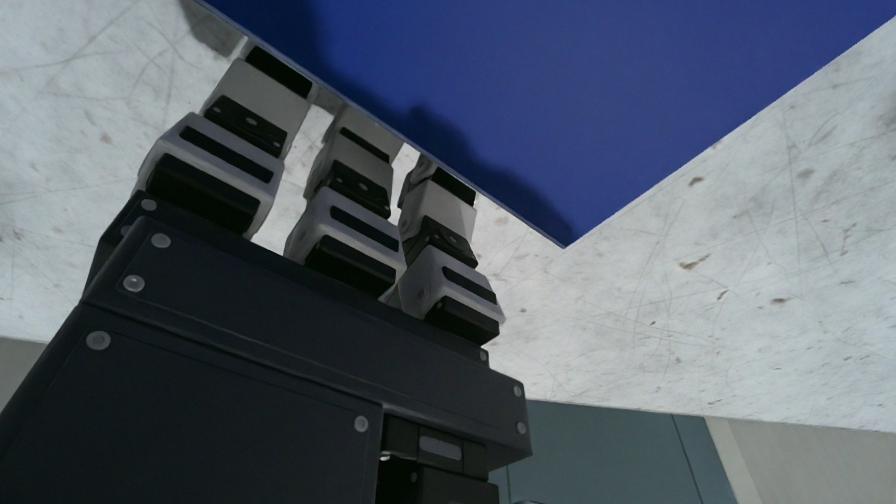

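Scene clock: 1559.80 s.
left_arm: end_effector_position=(+0.3204, -0.0627, +0.0844) hand_goal=(+0.754, +0.000, -0.736, -0.170, +0.754, +0.000, -0.736, -0.170, +0.754, +0.000, -0.736, -0.170, -0.286, +0.678, +0.226, +0.168) hand_measured=(+0.752, +0.002, -0.730, -0.166, +0.752, +0.002, -0.728, -0.166, +0.752, +0.002, -0.730, -0.166, -0.286, +0.678, +0.224, +0.168) hand_current_ma=(-2, +2, +11, +4, -1, +1, +14, +5, -2, +1, +12, +5, -1, -1, -4, +0) hand_state=(goal, goal, goal, goal, goal, goal, goal, goal, goal, goal, goal, goal, goal, goal, goal, goal) hand_current_limit=0.70 hand_speed=-0.50 end_effector_quat_wxyz=(+0.000, -0.528, +0.849, +0.000) | right_arm: end_effector_position=(+0.5431, -0.1218, +0.1142) hand_goal=(+1.000, +0.000, -0.022, +0.522, +1.000, +0.000, +0.100, -0.400, +1.000, +0.000, -0.022, +0.522, +0.714, +0.678, +0.226, +0.168) hand_measured=(+1.002, -0.004, +0.044, +0.546, +1.002, +0.000, +0.356, -0.158, +1.002, -0.004, +0.040, +0.544, +0.712, +0.678, +0.224, +0.168) hand_current_ma=(+2, -7, +222, +64, +1, +0, +413, +413, +2, -7, +205, +58, -3, -1, -5, +0) hand_state=(goal, goal, blocked, blocked, goal, goal, blocked, blocked, goal, goal, blocked, blocked, goal, goal, goal, goal) hand_current_limit=0.50 hand_speed=-0.85 end_effector_quat_wxyz=(+0.000, -0.530, +0.848, +0.000)
Joint positions: left_arm=[2.412 -2.09 -1.639 -0.984 1.571 -3.414] | right_arm=[0.041 -1.186 1.758 -2.144 -1.57 3.682]
Joint torques (N m): left_arm=[16.8 25.94 35.27 7.31 -0.3 2.18] | right_arm=[16 -34.98 4.35 5.42 5.93 2.22]
Wrist force (N): left_arm=[-2.9 36.0 -17.0] | right_arm=[0.8 -28.2 -12.0]
Wrist torque (N m): left_arm=[2.31 -0.39 -1.74] | right_arm=[2.94 0.36 -0.62]
Wrist force, peak (N): left_arm=[-3.1 36.4 -17.2] | right_arm=[0.8 -28.3 -12.6]
Hand target: left_arm +0.3204, -0.0627, +0.0844; +0.000, -0.528, +0.849, +0.000 | right_arm +0.5431, -0.1218, +0.1142; +0.000, -0.530, +0.848, +0.000
Off the commanded pose: left_arm 0.000 m, 0 deg | right_arm 0.000 m, 0 deg.
move: done

move(
  target=[0,0,0,0,0,0,0.754,0,-0.737,-0.17,0.754,0,-0.737,-0.17,0.754,0,-0.737,-0.17,-0.286,0.678,0.226,0.168,0.7,-0.5,0,0,0,0,0,0,1.0,0,-0.022,0.522,1.0,0,0.33,-0.5,1.0,0,-0.022,0.522,0.714,0.678,0.226,0.168,0.78,-0.85],
)

move(
  target=[0,0,0,0,0,0,0.754,0,-0.737,-0.17,0.754,0,-0.737,-0.17,0.754,0,-0.737,-0.17,-0.286,0.678,0.226,0.168,0.7,-0.5,0,0,0,0,0,0,1.0,0,-0.022,0.522,1.0,0,0.26,-0.5,1.0,0,-0.022,0.522,0.714,0.678,0.226,0.168,1.0,-0.85],
  cameras=["cam_right_wrist"],
)

move(
  target=[0,0,0,0,0,0,0.754,0,-0.737,-0.17,0.754,0,-0.737,-0.17,0.754,0,-0.737,-0.17,-0.286,0.678,0.226,0.168,0.7,-0.5,0,0,0,0,0,0,1.0,0,-0.022,0.522,1.0,0,0.26,-0.5,1.0,0,-0.022,0.522,0.714,0.678,0.226,0.168,0.5,-0.85],
)

Scene clock: 1581.53 s.
left_arm: end_effector_position=(+0.3204, -0.0627, +0.0844) hand_goal=(+0.754, +0.000, -0.736, -0.170, +0.754, +0.000, -0.736, -0.170, +0.754, +0.000, -0.736, -0.170, -0.286, +0.678, +0.226, +0.168) hand_measured=(+0.752, +0.002, -0.730, -0.166, +0.752, +0.002, -0.728, -0.166, +0.752, +0.002, -0.730, -0.166, -0.286, +0.678, +0.224, +0.168) hand_current_ma=(-2, +2, +11, +4, -1, +1, +14, +5, -2, +1, +12, +5, -1, -1, -4, +0) hand_state=(goal, goal, goal, goal, goal, goal, goal, goal, goal, goal, goal, goal, goal, goal, goal, goal) hand_current_limit=0.70 hand_speed=-0.50 end_effector_quat_wxyz=(+0.000, -0.528, +0.849, +0.000) | right_arm: end_effector_position=(+0.5431, -0.1218, +0.1142) hand_goal=(+1.000, +0.000, -0.022, +0.522, +1.000, +0.000, +0.330, -0.500, +1.000, +0.000, -0.022, +0.522, +0.714, +0.678, +0.226, +0.168) hand_measured=(+1.002, -0.004, +0.044, +0.546, +1.000, +0.000, +0.412, -0.304, +1.002, -0.004, +0.040, +0.544, +0.712, +0.678, +0.224, +0.168) hand_current_ma=(+2, -7, +222, +64, +1, +0, +293, +489, +2, -7, +205, +58, -3, -1, -5, +0) hand_state=(goal, goal, blocked, blocked, goal, goal, blocked, blocked, goal, goal, blocked, blocked, goal, goal, goal, goal) hand_current_limit=0.78 hand_speed=-0.85 end_effector_quat_wxyz=(+0.000, -0.530, +0.848, +0.000)
Joint positions: left_arm=[2.412 -2.09 -1.639 -0.984 1.571 -3.414] | right_arm=[0.041 -1.186 1.758 -2.144 -1.57 3.682]
Joint torques (N m): left_arm=[16.12 29.3 35.18 8.49 -0.26 2.03] | right_arm=[16.35 -35.06 2.77 6.6 6.09 2.25]
Wrist force (N): left_arm=[-3.2 36.4 -16.2] | right_arm=[1.1 -27.8 -12.0]
Wrist torque (N m): left_arm=[2.34 -0.36 -1.76] | right_arm=[2.90 0.33 -0.59]
Wrist force, peak (N): left_arm=[-3.0 36.6 -16.7] | right_arm=[1.0 -28.3 -12.9]
Hand target: left_arm +0.3204, -0.0627, +0.0844; +0.000, -0.528, +0.849, +0.000 | right_arm +0.5431, -0.1218, +0.1142; +0.000, -0.530, +0.848, +0.000
Off the commanded pose: left_arm 0.000 m, 0 deg | right_arm 0.000 m, 0 deg.
move: done

Scene clock: 1582.03 s.
left_arm: end_effector_position=(+0.3204, -0.0627, +0.0844) hand_goal=(+0.754, +0.000, -0.736, -0.170, +0.754, +0.000, -0.736, -0.170, +0.754, +0.000, -0.736, -0.170, -0.286, +0.678, +0.226, +0.168) hand_measured=(+0.752, +0.002, -0.730, -0.166, +0.752, +0.002, -0.728, -0.166, +0.752, +0.002, -0.730, -0.166, -0.286, +0.678, +0.224, +0.168) hand_current_ma=(-2, +2, +11, +4, -1, +1, +14, +5, -2, +1, +12, +5, -1, -1, -4, +0) hand_state=(goal, goal, goal, goal, goal, goal, goal, goal, goal, goal, goal, goal, goal, goal, goal, goal) hand_current_limit=0.70 hand_speed=-0.50 end_effector_quat_wxyz=(+0.000, -0.528, +0.849, +0.000) | right_arm: end_effector_position=(+0.5431, -0.1218, +0.1142) hand_goal=(+1.000, +0.000, -0.022, +0.522, +1.000, +0.000, +0.260, -0.500, +1.000, +0.000, -0.022, +0.522, +0.714, +0.678, +0.226, +0.168) hand_measured=(+1.002, -0.004, +0.044, +0.546, +1.002, +0.000, +0.412, -0.312, +1.002, -0.004, +0.040, +0.544, +0.712, +0.678, +0.224, +0.168) hand_current_ma=(+2, -7, +222, +64, +1, +0, +550, +550, +2, -7, +205, +58, -3, -1, -5, +0) hand_state=(goal, goal, blocked, blocked, goal, goal, blocked, blocked, goal, goal, blocked, blocked, goal, goal, goal, goal) hand_current_limit=1.00 hand_speed=-0.85 end_effector_quat_wxyz=(+0.000, -0.530, +0.848, +0.000)
Joint positions: left_arm=[2.412 -2.09 -1.639 -0.984 1.571 -3.414] | right_arm=[0.041 -1.186 1.758 -2.144 -1.57 3.682]
Joint torques (N m): left_arm=[15.55 29.65 34.74 8.59 -0.3 2.11] | right_arm=[16.34 -34.97 2.28 6.68 6.01 2.25]
Wrist force (N): left_arm=[-3.0 36.0 -17.0] | right_arm=[1.1 -28.4 -12.3]
Wrist torque (N m): left_arm=[2.29 -0.37 -1.74] | right_arm=[2.95 0.33 -0.60]
Wrist force, peak (N): left_arm=[-2.8 36.2 -17.6] | right_arm=[1.0 -28.5 -12.3]
Hand target: left_arm +0.3204, -0.0627, +0.0844; +0.000, -0.528, +0.849, +0.000 | right_arm +0.5431, -0.1218, +0.1142; +0.000, -0.530, +0.848, +0.000
Off the commanded pose: left_arm 0.000 m, 0 deg | right_arm 0.000 m, 0 deg.
move: done
Images, in order (width x height): cam_right_wrist 896x504.

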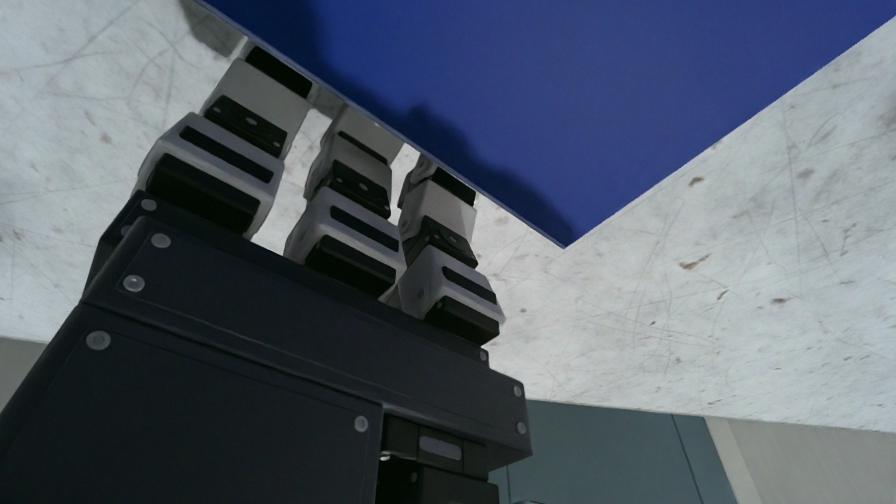

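Scene clock: 1582.53 s.
left_arm: end_effector_position=(+0.3204, -0.0627, +0.0844) hand_goal=(+0.754, +0.000, -0.736, -0.170, +0.754, +0.000, -0.736, -0.170, +0.754, +0.000, -0.736, -0.170, -0.286, +0.678, +0.226, +0.168) hand_measured=(+0.752, +0.002, -0.730, -0.166, +0.752, +0.002, -0.728, -0.166, +0.752, +0.002, -0.730, -0.166, -0.286, +0.678, +0.224, +0.168) hand_current_ma=(-2, +2, +11, +4, -1, +1, +14, +5, -2, +1, +12, +5, -1, -1, -4, +0) hand_state=(goal, goal, goal, goal, goal, goal, goal, goal, goal, goal, goal, goal, goal, goal, goal, goal) hand_current_limit=0.70 hand_speed=-0.50 end_effector_quat_wxyz=(+0.000, -0.528, +0.849, +0.000) | right_arm: end_effector_position=(+0.5431, -0.1218, +0.1142) hand_goal=(+1.000, +0.000, -0.022, +0.522, +1.000, +0.000, +0.260, -0.500, +1.000, +0.000, -0.022, +0.522, +0.714, +0.678, +0.226, +0.168) hand_measured=(+1.002, -0.004, +0.044, +0.546, +1.002, +0.000, +0.412, -0.312, +1.002, -0.004, +0.040, +0.544, +0.712, +0.678, +0.224, +0.168) hand_current_ma=(+2, -7, +222, +64, +1, +0, +413, +413, +2, -7, +205, +58, -3, -1, -5, +0) hand_state=(goal, goal, blocked, blocked, goal, goal, blocked, blocked, goal, goal, blocked, blocked, goal, goal, goal, goal) hand_current_limit=0.50 hand_speed=-0.85 end_effector_quat_wxyz=(+0.000, -0.530, +0.848, +0.000)
Joint positions: left_arm=[2.412 -2.09 -1.639 -0.984 1.571 -3.414] | right_arm=[0.041 -1.186 1.758 -2.144 -1.57 3.682]
Joint torques (N m): left_arm=[15.81 30.64 35.38 8.71 -0.34 1.99] | right_arm=[16.2 -34.38 1.98 6.7 5.93 2.23]
Wrist force (N): left_arm=[-3.0 36.2 -16.6] | right_arm=[1.2 -28.4 -12.0]
Wrist torque (N m): left_arm=[2.31 -0.38 -1.74] | right_arm=[2.95 0.30 -0.58]
Wrist force, peak (N): left_arm=[-3.1 36.2 -17.5] | right_arm=[1.0 -28.5 -12.6]
Hand target: left_arm +0.3204, -0.0627, +0.0844; +0.000, -0.528, +0.849, +0.000 | right_arm +0.5431, -0.1218, +0.1142; +0.000, -0.530, +0.848, +0.000
Off the commanded pose: left_arm 0.000 m, 0 deg | right_arm 0.000 m, 0 deg.
move: done

move(
  target=[
    [0,0,0,0,0,0,0.754,0,-0.737,-0.17,0.754,0,-0.737,-0.17,0.754,0,-0.737,-0.17,-0.286,0.678,0.226,0.168,0.7,-0.5,0,-0.03,-0.003,0,0,0,1.0,0,-0.022,0.522,1.0,0,0.372,-0.1,1.0,0,-0.022,0.522,0.714,0.678,0.226,0.168,0.5,-0.5],
    [0,0,0,0,0,0,0.754,0,-0.737,-0.17,0.754,0,-0.737,-0.17,0.754,0,-0.737,-0.17,-0.286,0.678,0.226,0.168,0.7,-0.5,0,-0.03,-0.003,0,0,0,1.0,0,0.372,-0.1,1.0,0,-0.022,0.522,1.0,0,0.372,-0.1,0.714,0.678,0.226,0.168,0.7,-0.5],
    [0,0,0,0,0,0,0.754,0,-0.737,-0.17,0.754,0,-0.737,-0.17,0.754,0,-0.737,-0.17,-0.286,0.678,0.226,0.168,0.7,-0.5,0,0.003,-0.003,0,0,0,1.0,0,0.372,-0.1,1.0,0,-0.022,0.522,1.0,0,0.372,-0.1,0.714,0.678,0.226,0.168,0.7,-0.5],
  ],
  speed=0.05,
)

move(
  target=[0,0,0,0,0,0,0.754,0,-0.737,-0.17,0.754,0,-0.737,-0.17,0.754,0,-0.737,-0.17,-0.286,0.678,0.226,0.168,0.7,-0.5,0,0,0,0,0,0,1.0,0,0.31,-0.4,1.0,0,-0.022,0.522,1.0,0,0.31,-0.4,0.714,0.678,0.226,0.168,0.7,-0.85],
)

move(
  target=[0,0,0,0,0,0,0.754,0,-0.737,-0.17,0.754,0,-0.737,-0.17,0.754,0,-0.737,-0.17,-0.286,0.678,0.226,0.168,0.7,-0.5,0,0,0,0,0,0,1.0,0,0.25,-0.55,1.0,0,-0.022,0.522,1.0,0,0.25,-0.55,0.714,0.678,0.226,0.168,1.0,-0.85],
  cameras=["cam_right_wrist"],
)

move(
  target=[0,0,0,0,0,0,0.754,0,-0.737,-0.17,0.754,0,-0.737,-0.17,0.754,0,-0.737,-0.17,-0.286,0.678,0.226,0.168,0.7,-0.5,0,0,0,0,0,0,1.0,0,0.25,-0.55,1.0,0,-0.022,0.522,1.0,0,0.25,-0.55,0.714,0.678,0.226,0.168,0.4,-0.85],
)

Scene clock: 1647.73 s.
left_arm: end_effector_position=(+0.3204, -0.0627, +0.0844) hand_goal=(+0.754, +0.000, -0.736, -0.170, +0.754, +0.000, -0.736, -0.170, +0.754, +0.000, -0.736, -0.170, -0.286, +0.678, +0.226, +0.168) hand_measured=(+0.752, +0.002, -0.730, -0.166, +0.754, +0.002, -0.728, -0.166, +0.754, +0.002, -0.730, -0.166, -0.286, +0.678, +0.224, +0.168) hand_current_ma=(-1, +2, +11, +4, -1, +1, +14, +5, -1, +1, +12, +5, -1, -1, -4, +0) hand_state=(goal, goal, goal, goal, goal, goal, goal, goal, goal, goal, goal, goal, goal, goal, goal, goal) hand_current_limit=0.70 hand_speed=-0.50 end_effector_quat_wxyz=(+0.000, -0.528, +0.849, +0.000) | right_arm: end_effector_position=(+0.5416, -0.1211, +0.1160) hand_goal=(+1.000, +0.000, +0.372, -0.100, +1.000, +0.000, -0.022, +0.522, +1.000, +0.000, +0.372, -0.100, +0.714, +0.678, +0.226, +0.168) hand_measured=(+1.000, -0.004, +0.386, -0.104, +1.002, +0.000, +0.062, +0.552, +1.000, -0.002, +0.378, -0.100, +0.712, +0.678, +0.224, +0.168) hand_current_ma=(+0, -4, +34, -8, +3, +0, +303, +85, +0, -4, +14, -2, -3, -1, -5, +0) hand_state=(goal, goal, moving, goal, goal, goal, blocked, blocked, goal, goal, goal, goal, goal, goal, goal, goal) hand_current_limit=0.70 hand_speed=-0.50 end_effector_quat_wxyz=(+0.000, -0.530, +0.848, +0.000)
Joint positions: left_arm=[2.412 -2.09 -1.639 -0.984 1.571 -3.414] | right_arm=[0.042 -1.19 1.76 -2.141 -1.571 3.684]
Joint torques (N m): left_arm=[-3.17 34.3 10.49 4.28 -0.34 -0.75] | right_arm=[14.75 -36.94 1.61 1.69 1.89 2.27]
Wrist force (N): left_arm=[-4.7 11.6 -5.1] | right_arm=[0.3 -17.9 -15.1]
Wrist torque (N m): left_arm=[0.96 0.19 -0.99] | right_arm=[2.57 0.35 -0.39]
Wrist force, peak (N): left_arm=[-3.0 36.3 -17.4] | right_arm=[1.1 -28.7 -12.6]
Hand target: left_arm +0.3204, -0.0627, +0.0844; +0.000, -0.528, +0.849, +0.000 | right_arm +0.5415, -0.1211, +0.1160; +0.000, -0.530, +0.848, +0.000
Off the commanded pose: left_arm 0.000 m, 0 deg | right_arm 0.000 m, 0 deg.
move: done

Scene clock: 1648.23 s.
left_arm: end_effector_position=(+0.3204, -0.0627, +0.0844) hand_goal=(+0.754, +0.000, -0.736, -0.170, +0.754, +0.000, -0.736, -0.170, +0.754, +0.000, -0.736, -0.170, -0.286, +0.678, +0.226, +0.168) hand_measured=(+0.752, +0.002, -0.730, -0.166, +0.754, +0.002, -0.728, -0.166, +0.754, +0.002, -0.730, -0.166, -0.286, +0.678, +0.224, +0.168) hand_current_ma=(-1, +2, +11, +4, -1, +1, +14, +5, -1, +1, +12, +5, -1, -1, -4, +0) hand_state=(goal, goal, goal, goal, goal, goal, goal, goal, goal, goal, goal, goal, goal, goal, goal, goal) hand_current_limit=0.70 hand_speed=-0.50 end_effector_quat_wxyz=(+0.000, -0.528, +0.849, +0.000) | right_arm: end_effector_position=(+0.5415, -0.1211, +0.1160) hand_goal=(+1.000, +0.000, +0.310, -0.400, +1.000, +0.000, -0.022, +0.522, +1.000, +0.000, +0.310, -0.400, +0.714, +0.678, +0.226, +0.168) hand_measured=(+1.000, -0.002, +0.386, -0.134, +1.002, +0.000, +0.062, +0.552, +1.000, -0.002, +0.380, -0.136, +0.712, +0.678, +0.224, +0.168) hand_current_ma=(+1, -3, +266, +467, +3, +0, +303, +86, +1, -3, +243, +467, -3, -1, -5, +0) hand_state=(goal, goal, blocked, blocked, goal, goal, blocked, blocked, goal, goal, blocked, blocked, goal, goal, goal, goal) hand_current_limit=0.70 hand_speed=-0.85 end_effector_quat_wxyz=(+0.000, -0.530, +0.848, +0.000)
Joint positions: left_arm=[2.412 -2.09 -1.639 -0.984 1.571 -3.414] | right_arm=[0.042 -1.19 1.76 -2.141 -1.571 3.684]
Joint torques (N m): left_arm=[-1.25 35.63 12.17 7.02 -0.19 -0.39] | right_arm=[15.91 -42.52 -3.09 2.32 5.04 2.25]
Wrist force (N): left_arm=[-5.0 20.4 -10.7] | right_arm=[-0.3 -22.7 -3.9]
Wrist torque (N m): left_arm=[1.52 0.13 -1.24] | right_arm=[2.21 0.11 -0.56]
Wrist force, peak (N): left_arm=[-5.0 20.7 -10.6] | right_arm=[0.2 -18.2 -16.2]
Hand target: left_arm +0.3204, -0.0627, +0.0844; +0.000, -0.528, +0.849, +0.000 | right_arm +0.5415, -0.1211, +0.1160; +0.000, -0.530, +0.848, +0.000
Off the commanded pose: left_arm 0.000 m, 0 deg | right_arm 0.000 m, 0 deg.
move: done

Scene clock: 1648.73 s.
left_arm: end_effector_position=(+0.3204, -0.0627, +0.0844) hand_goal=(+0.754, +0.000, -0.736, -0.170, +0.754, +0.000, -0.736, -0.170, +0.754, +0.000, -0.736, -0.170, -0.286, +0.678, +0.226, +0.168) hand_measured=(+0.752, +0.002, -0.730, -0.166, +0.754, +0.002, -0.728, -0.166, +0.754, +0.002, -0.730, -0.166, -0.286, +0.678, +0.224, +0.168) hand_current_ma=(-1, +2, +11, +4, -1, +1, +14, +5, -1, +1, +12, +5, -1, -1, -4, +0) hand_state=(goal, goal, goal, goal, goal, goal, goal, goal, goal, goal, goal, goal, goal, goal, goal, goal) hand_current_limit=0.70 hand_speed=-0.50 end_effector_quat_wxyz=(+0.000, -0.528, +0.849, +0.000) | right_arm: end_effector_position=(+0.5415, -0.1211, +0.1160) hand_goal=(+1.000, +0.000, +0.250, -0.550, +1.000, +0.000, -0.022, +0.522, +1.000, +0.000, +0.250, -0.550, +0.714, +0.678, +0.226, +0.168) hand_measured=(+1.002, -0.002, +0.386, -0.140, +1.002, +0.000, +0.062, +0.552, +1.000, -0.002, +0.380, -0.144, +0.712, +0.678, +0.224, +0.168) hand_current_ma=(+1, -3, +546, +550, +3, +0, +303, +86, +1, -3, +519, +550, -3, -1, -5, +0) hand_state=(goal, goal, blocked, blocked, goal, goal, blocked, blocked, goal, goal, blocked, blocked, goal, goal, goal, goal) hand_current_limit=1.00 hand_speed=-0.85 end_effector_quat_wxyz=(+0.000, -0.530, +0.848, +0.000)
Joint positions: left_arm=[2.412 -2.09 -1.639 -0.984 1.571 -3.414] | right_arm=[0.042 -1.191 1.76 -2.141 -1.57 3.684]
Joint torques (N m): left_arm=[0.11 35.06 15.26 7.8 -0.19 -0.26] | right_arm=[16.42 -44.45 -7.02 2.97 6.18 2.33]
Wrist force (N): left_arm=[-5.2 22.3 -10.4] | right_arm=[0.0 -23.6 -1.5]
Wrist torque (N m): left_arm=[1.63 0.12 -1.28] | right_arm=[2.27 0.04 -0.56]
Wrist force, peak (N): left_arm=[-4.9 22.0 -11.6] | right_arm=[0.0 -24.1 -2.6]
Hand target: left_arm +0.3204, -0.0627, +0.0844; +0.000, -0.528, +0.849, +0.000 | right_arm +0.5415, -0.1211, +0.1160; +0.000, -0.530, +0.848, +0.000
Off the commanded pose: left_arm 0.000 m, 0 deg | right_arm 0.000 m, 0 deg.
move: done
Images, in order (width x height): cam_right_wrist 896x504.

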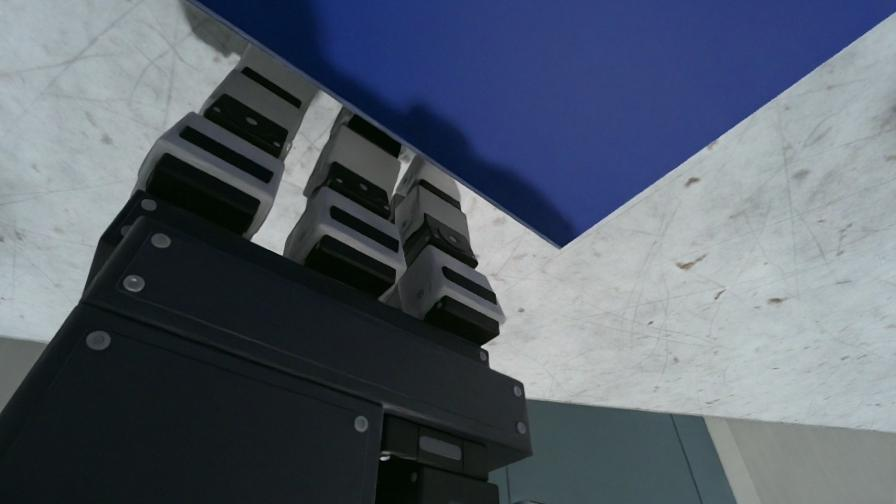

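Scene clock: 1649.23 s.
left_arm: end_effector_position=(+0.3204, -0.0627, +0.0844) hand_goal=(+0.754, +0.000, -0.736, -0.170, +0.754, +0.000, -0.736, -0.170, +0.754, +0.000, -0.736, -0.170, -0.286, +0.678, +0.226, +0.168) hand_measured=(+0.752, +0.002, -0.730, -0.166, +0.754, +0.002, -0.728, -0.166, +0.754, +0.002, -0.730, -0.166, -0.286, +0.678, +0.224, +0.168) hand_current_ma=(-1, +2, +11, +4, -1, +1, +14, +5, -1, +1, +12, +5, -1, -1, -4, +0) hand_state=(goal, goal, goal, goal, goal, goal, goal, goal, goal, goal, goal, goal, goal, goal, goal, goal) hand_current_limit=0.70 hand_speed=-0.50 end_effector_quat_wxyz=(+0.000, -0.528, +0.849, +0.000) | right_arm: end_effector_position=(+0.5415, -0.1211, +0.1160) hand_goal=(+1.000, +0.000, +0.250, -0.550, +1.000, +0.000, -0.022, +0.522, +1.000, +0.000, +0.250, -0.550, +0.714, +0.678, +0.226, +0.168) hand_measured=(+1.002, -0.002, +0.386, -0.140, +1.002, +0.000, +0.062, +0.552, +1.000, -0.002, +0.380, -0.144, +0.712, +0.678, +0.224, +0.168) hand_current_ma=(+1, -3, +385, +385, +3, +0, +303, +86, +1, -3, +385, +385, -3, -1, -5, +0) hand_state=(goal, goal, blocked, blocked, goal, goal, blocked, blocked, goal, goal, blocked, blocked, goal, goal, goal, goal) hand_current_limit=0.40 hand_speed=-0.85 end_effector_quat_wxyz=(+0.000, -0.530, +0.848, +0.000)
Joint positions: left_arm=[2.412 -2.09 -1.639 -0.984 1.571 -3.414] | right_arm=[0.042 -1.191 1.76 -2.141 -1.57 3.684]
Joint torques (N m): left_arm=[2.67 36.06 17.19 8.02 -0.26 -0.14] | right_arm=[16.39 -44.04 -11.41 3.78 6.3 2.23]
Wrist force (N): left_arm=[-4.9 22.5 -11.3] | right_arm=[-0.3 -23.9 -2.7]
Wrist torque (N m): left_arm=[1.66 0.08 -1.27] | right_arm=[2.27 0.10 -0.60]
Wrist force, peak (N): left_arm=[-4.9 22.5 -11.3] | right_arm=[-0.1 -24.0 -2.0]
Hand target: left_arm +0.3204, -0.0627, +0.0844; +0.000, -0.528, +0.849, +0.000 | right_arm +0.5415, -0.1211, +0.1160; +0.000, -0.530, +0.848, +0.000
Off the commanded pose: left_arm 0.000 m, 0 deg | right_arm 0.000 m, 0 deg.
move: done


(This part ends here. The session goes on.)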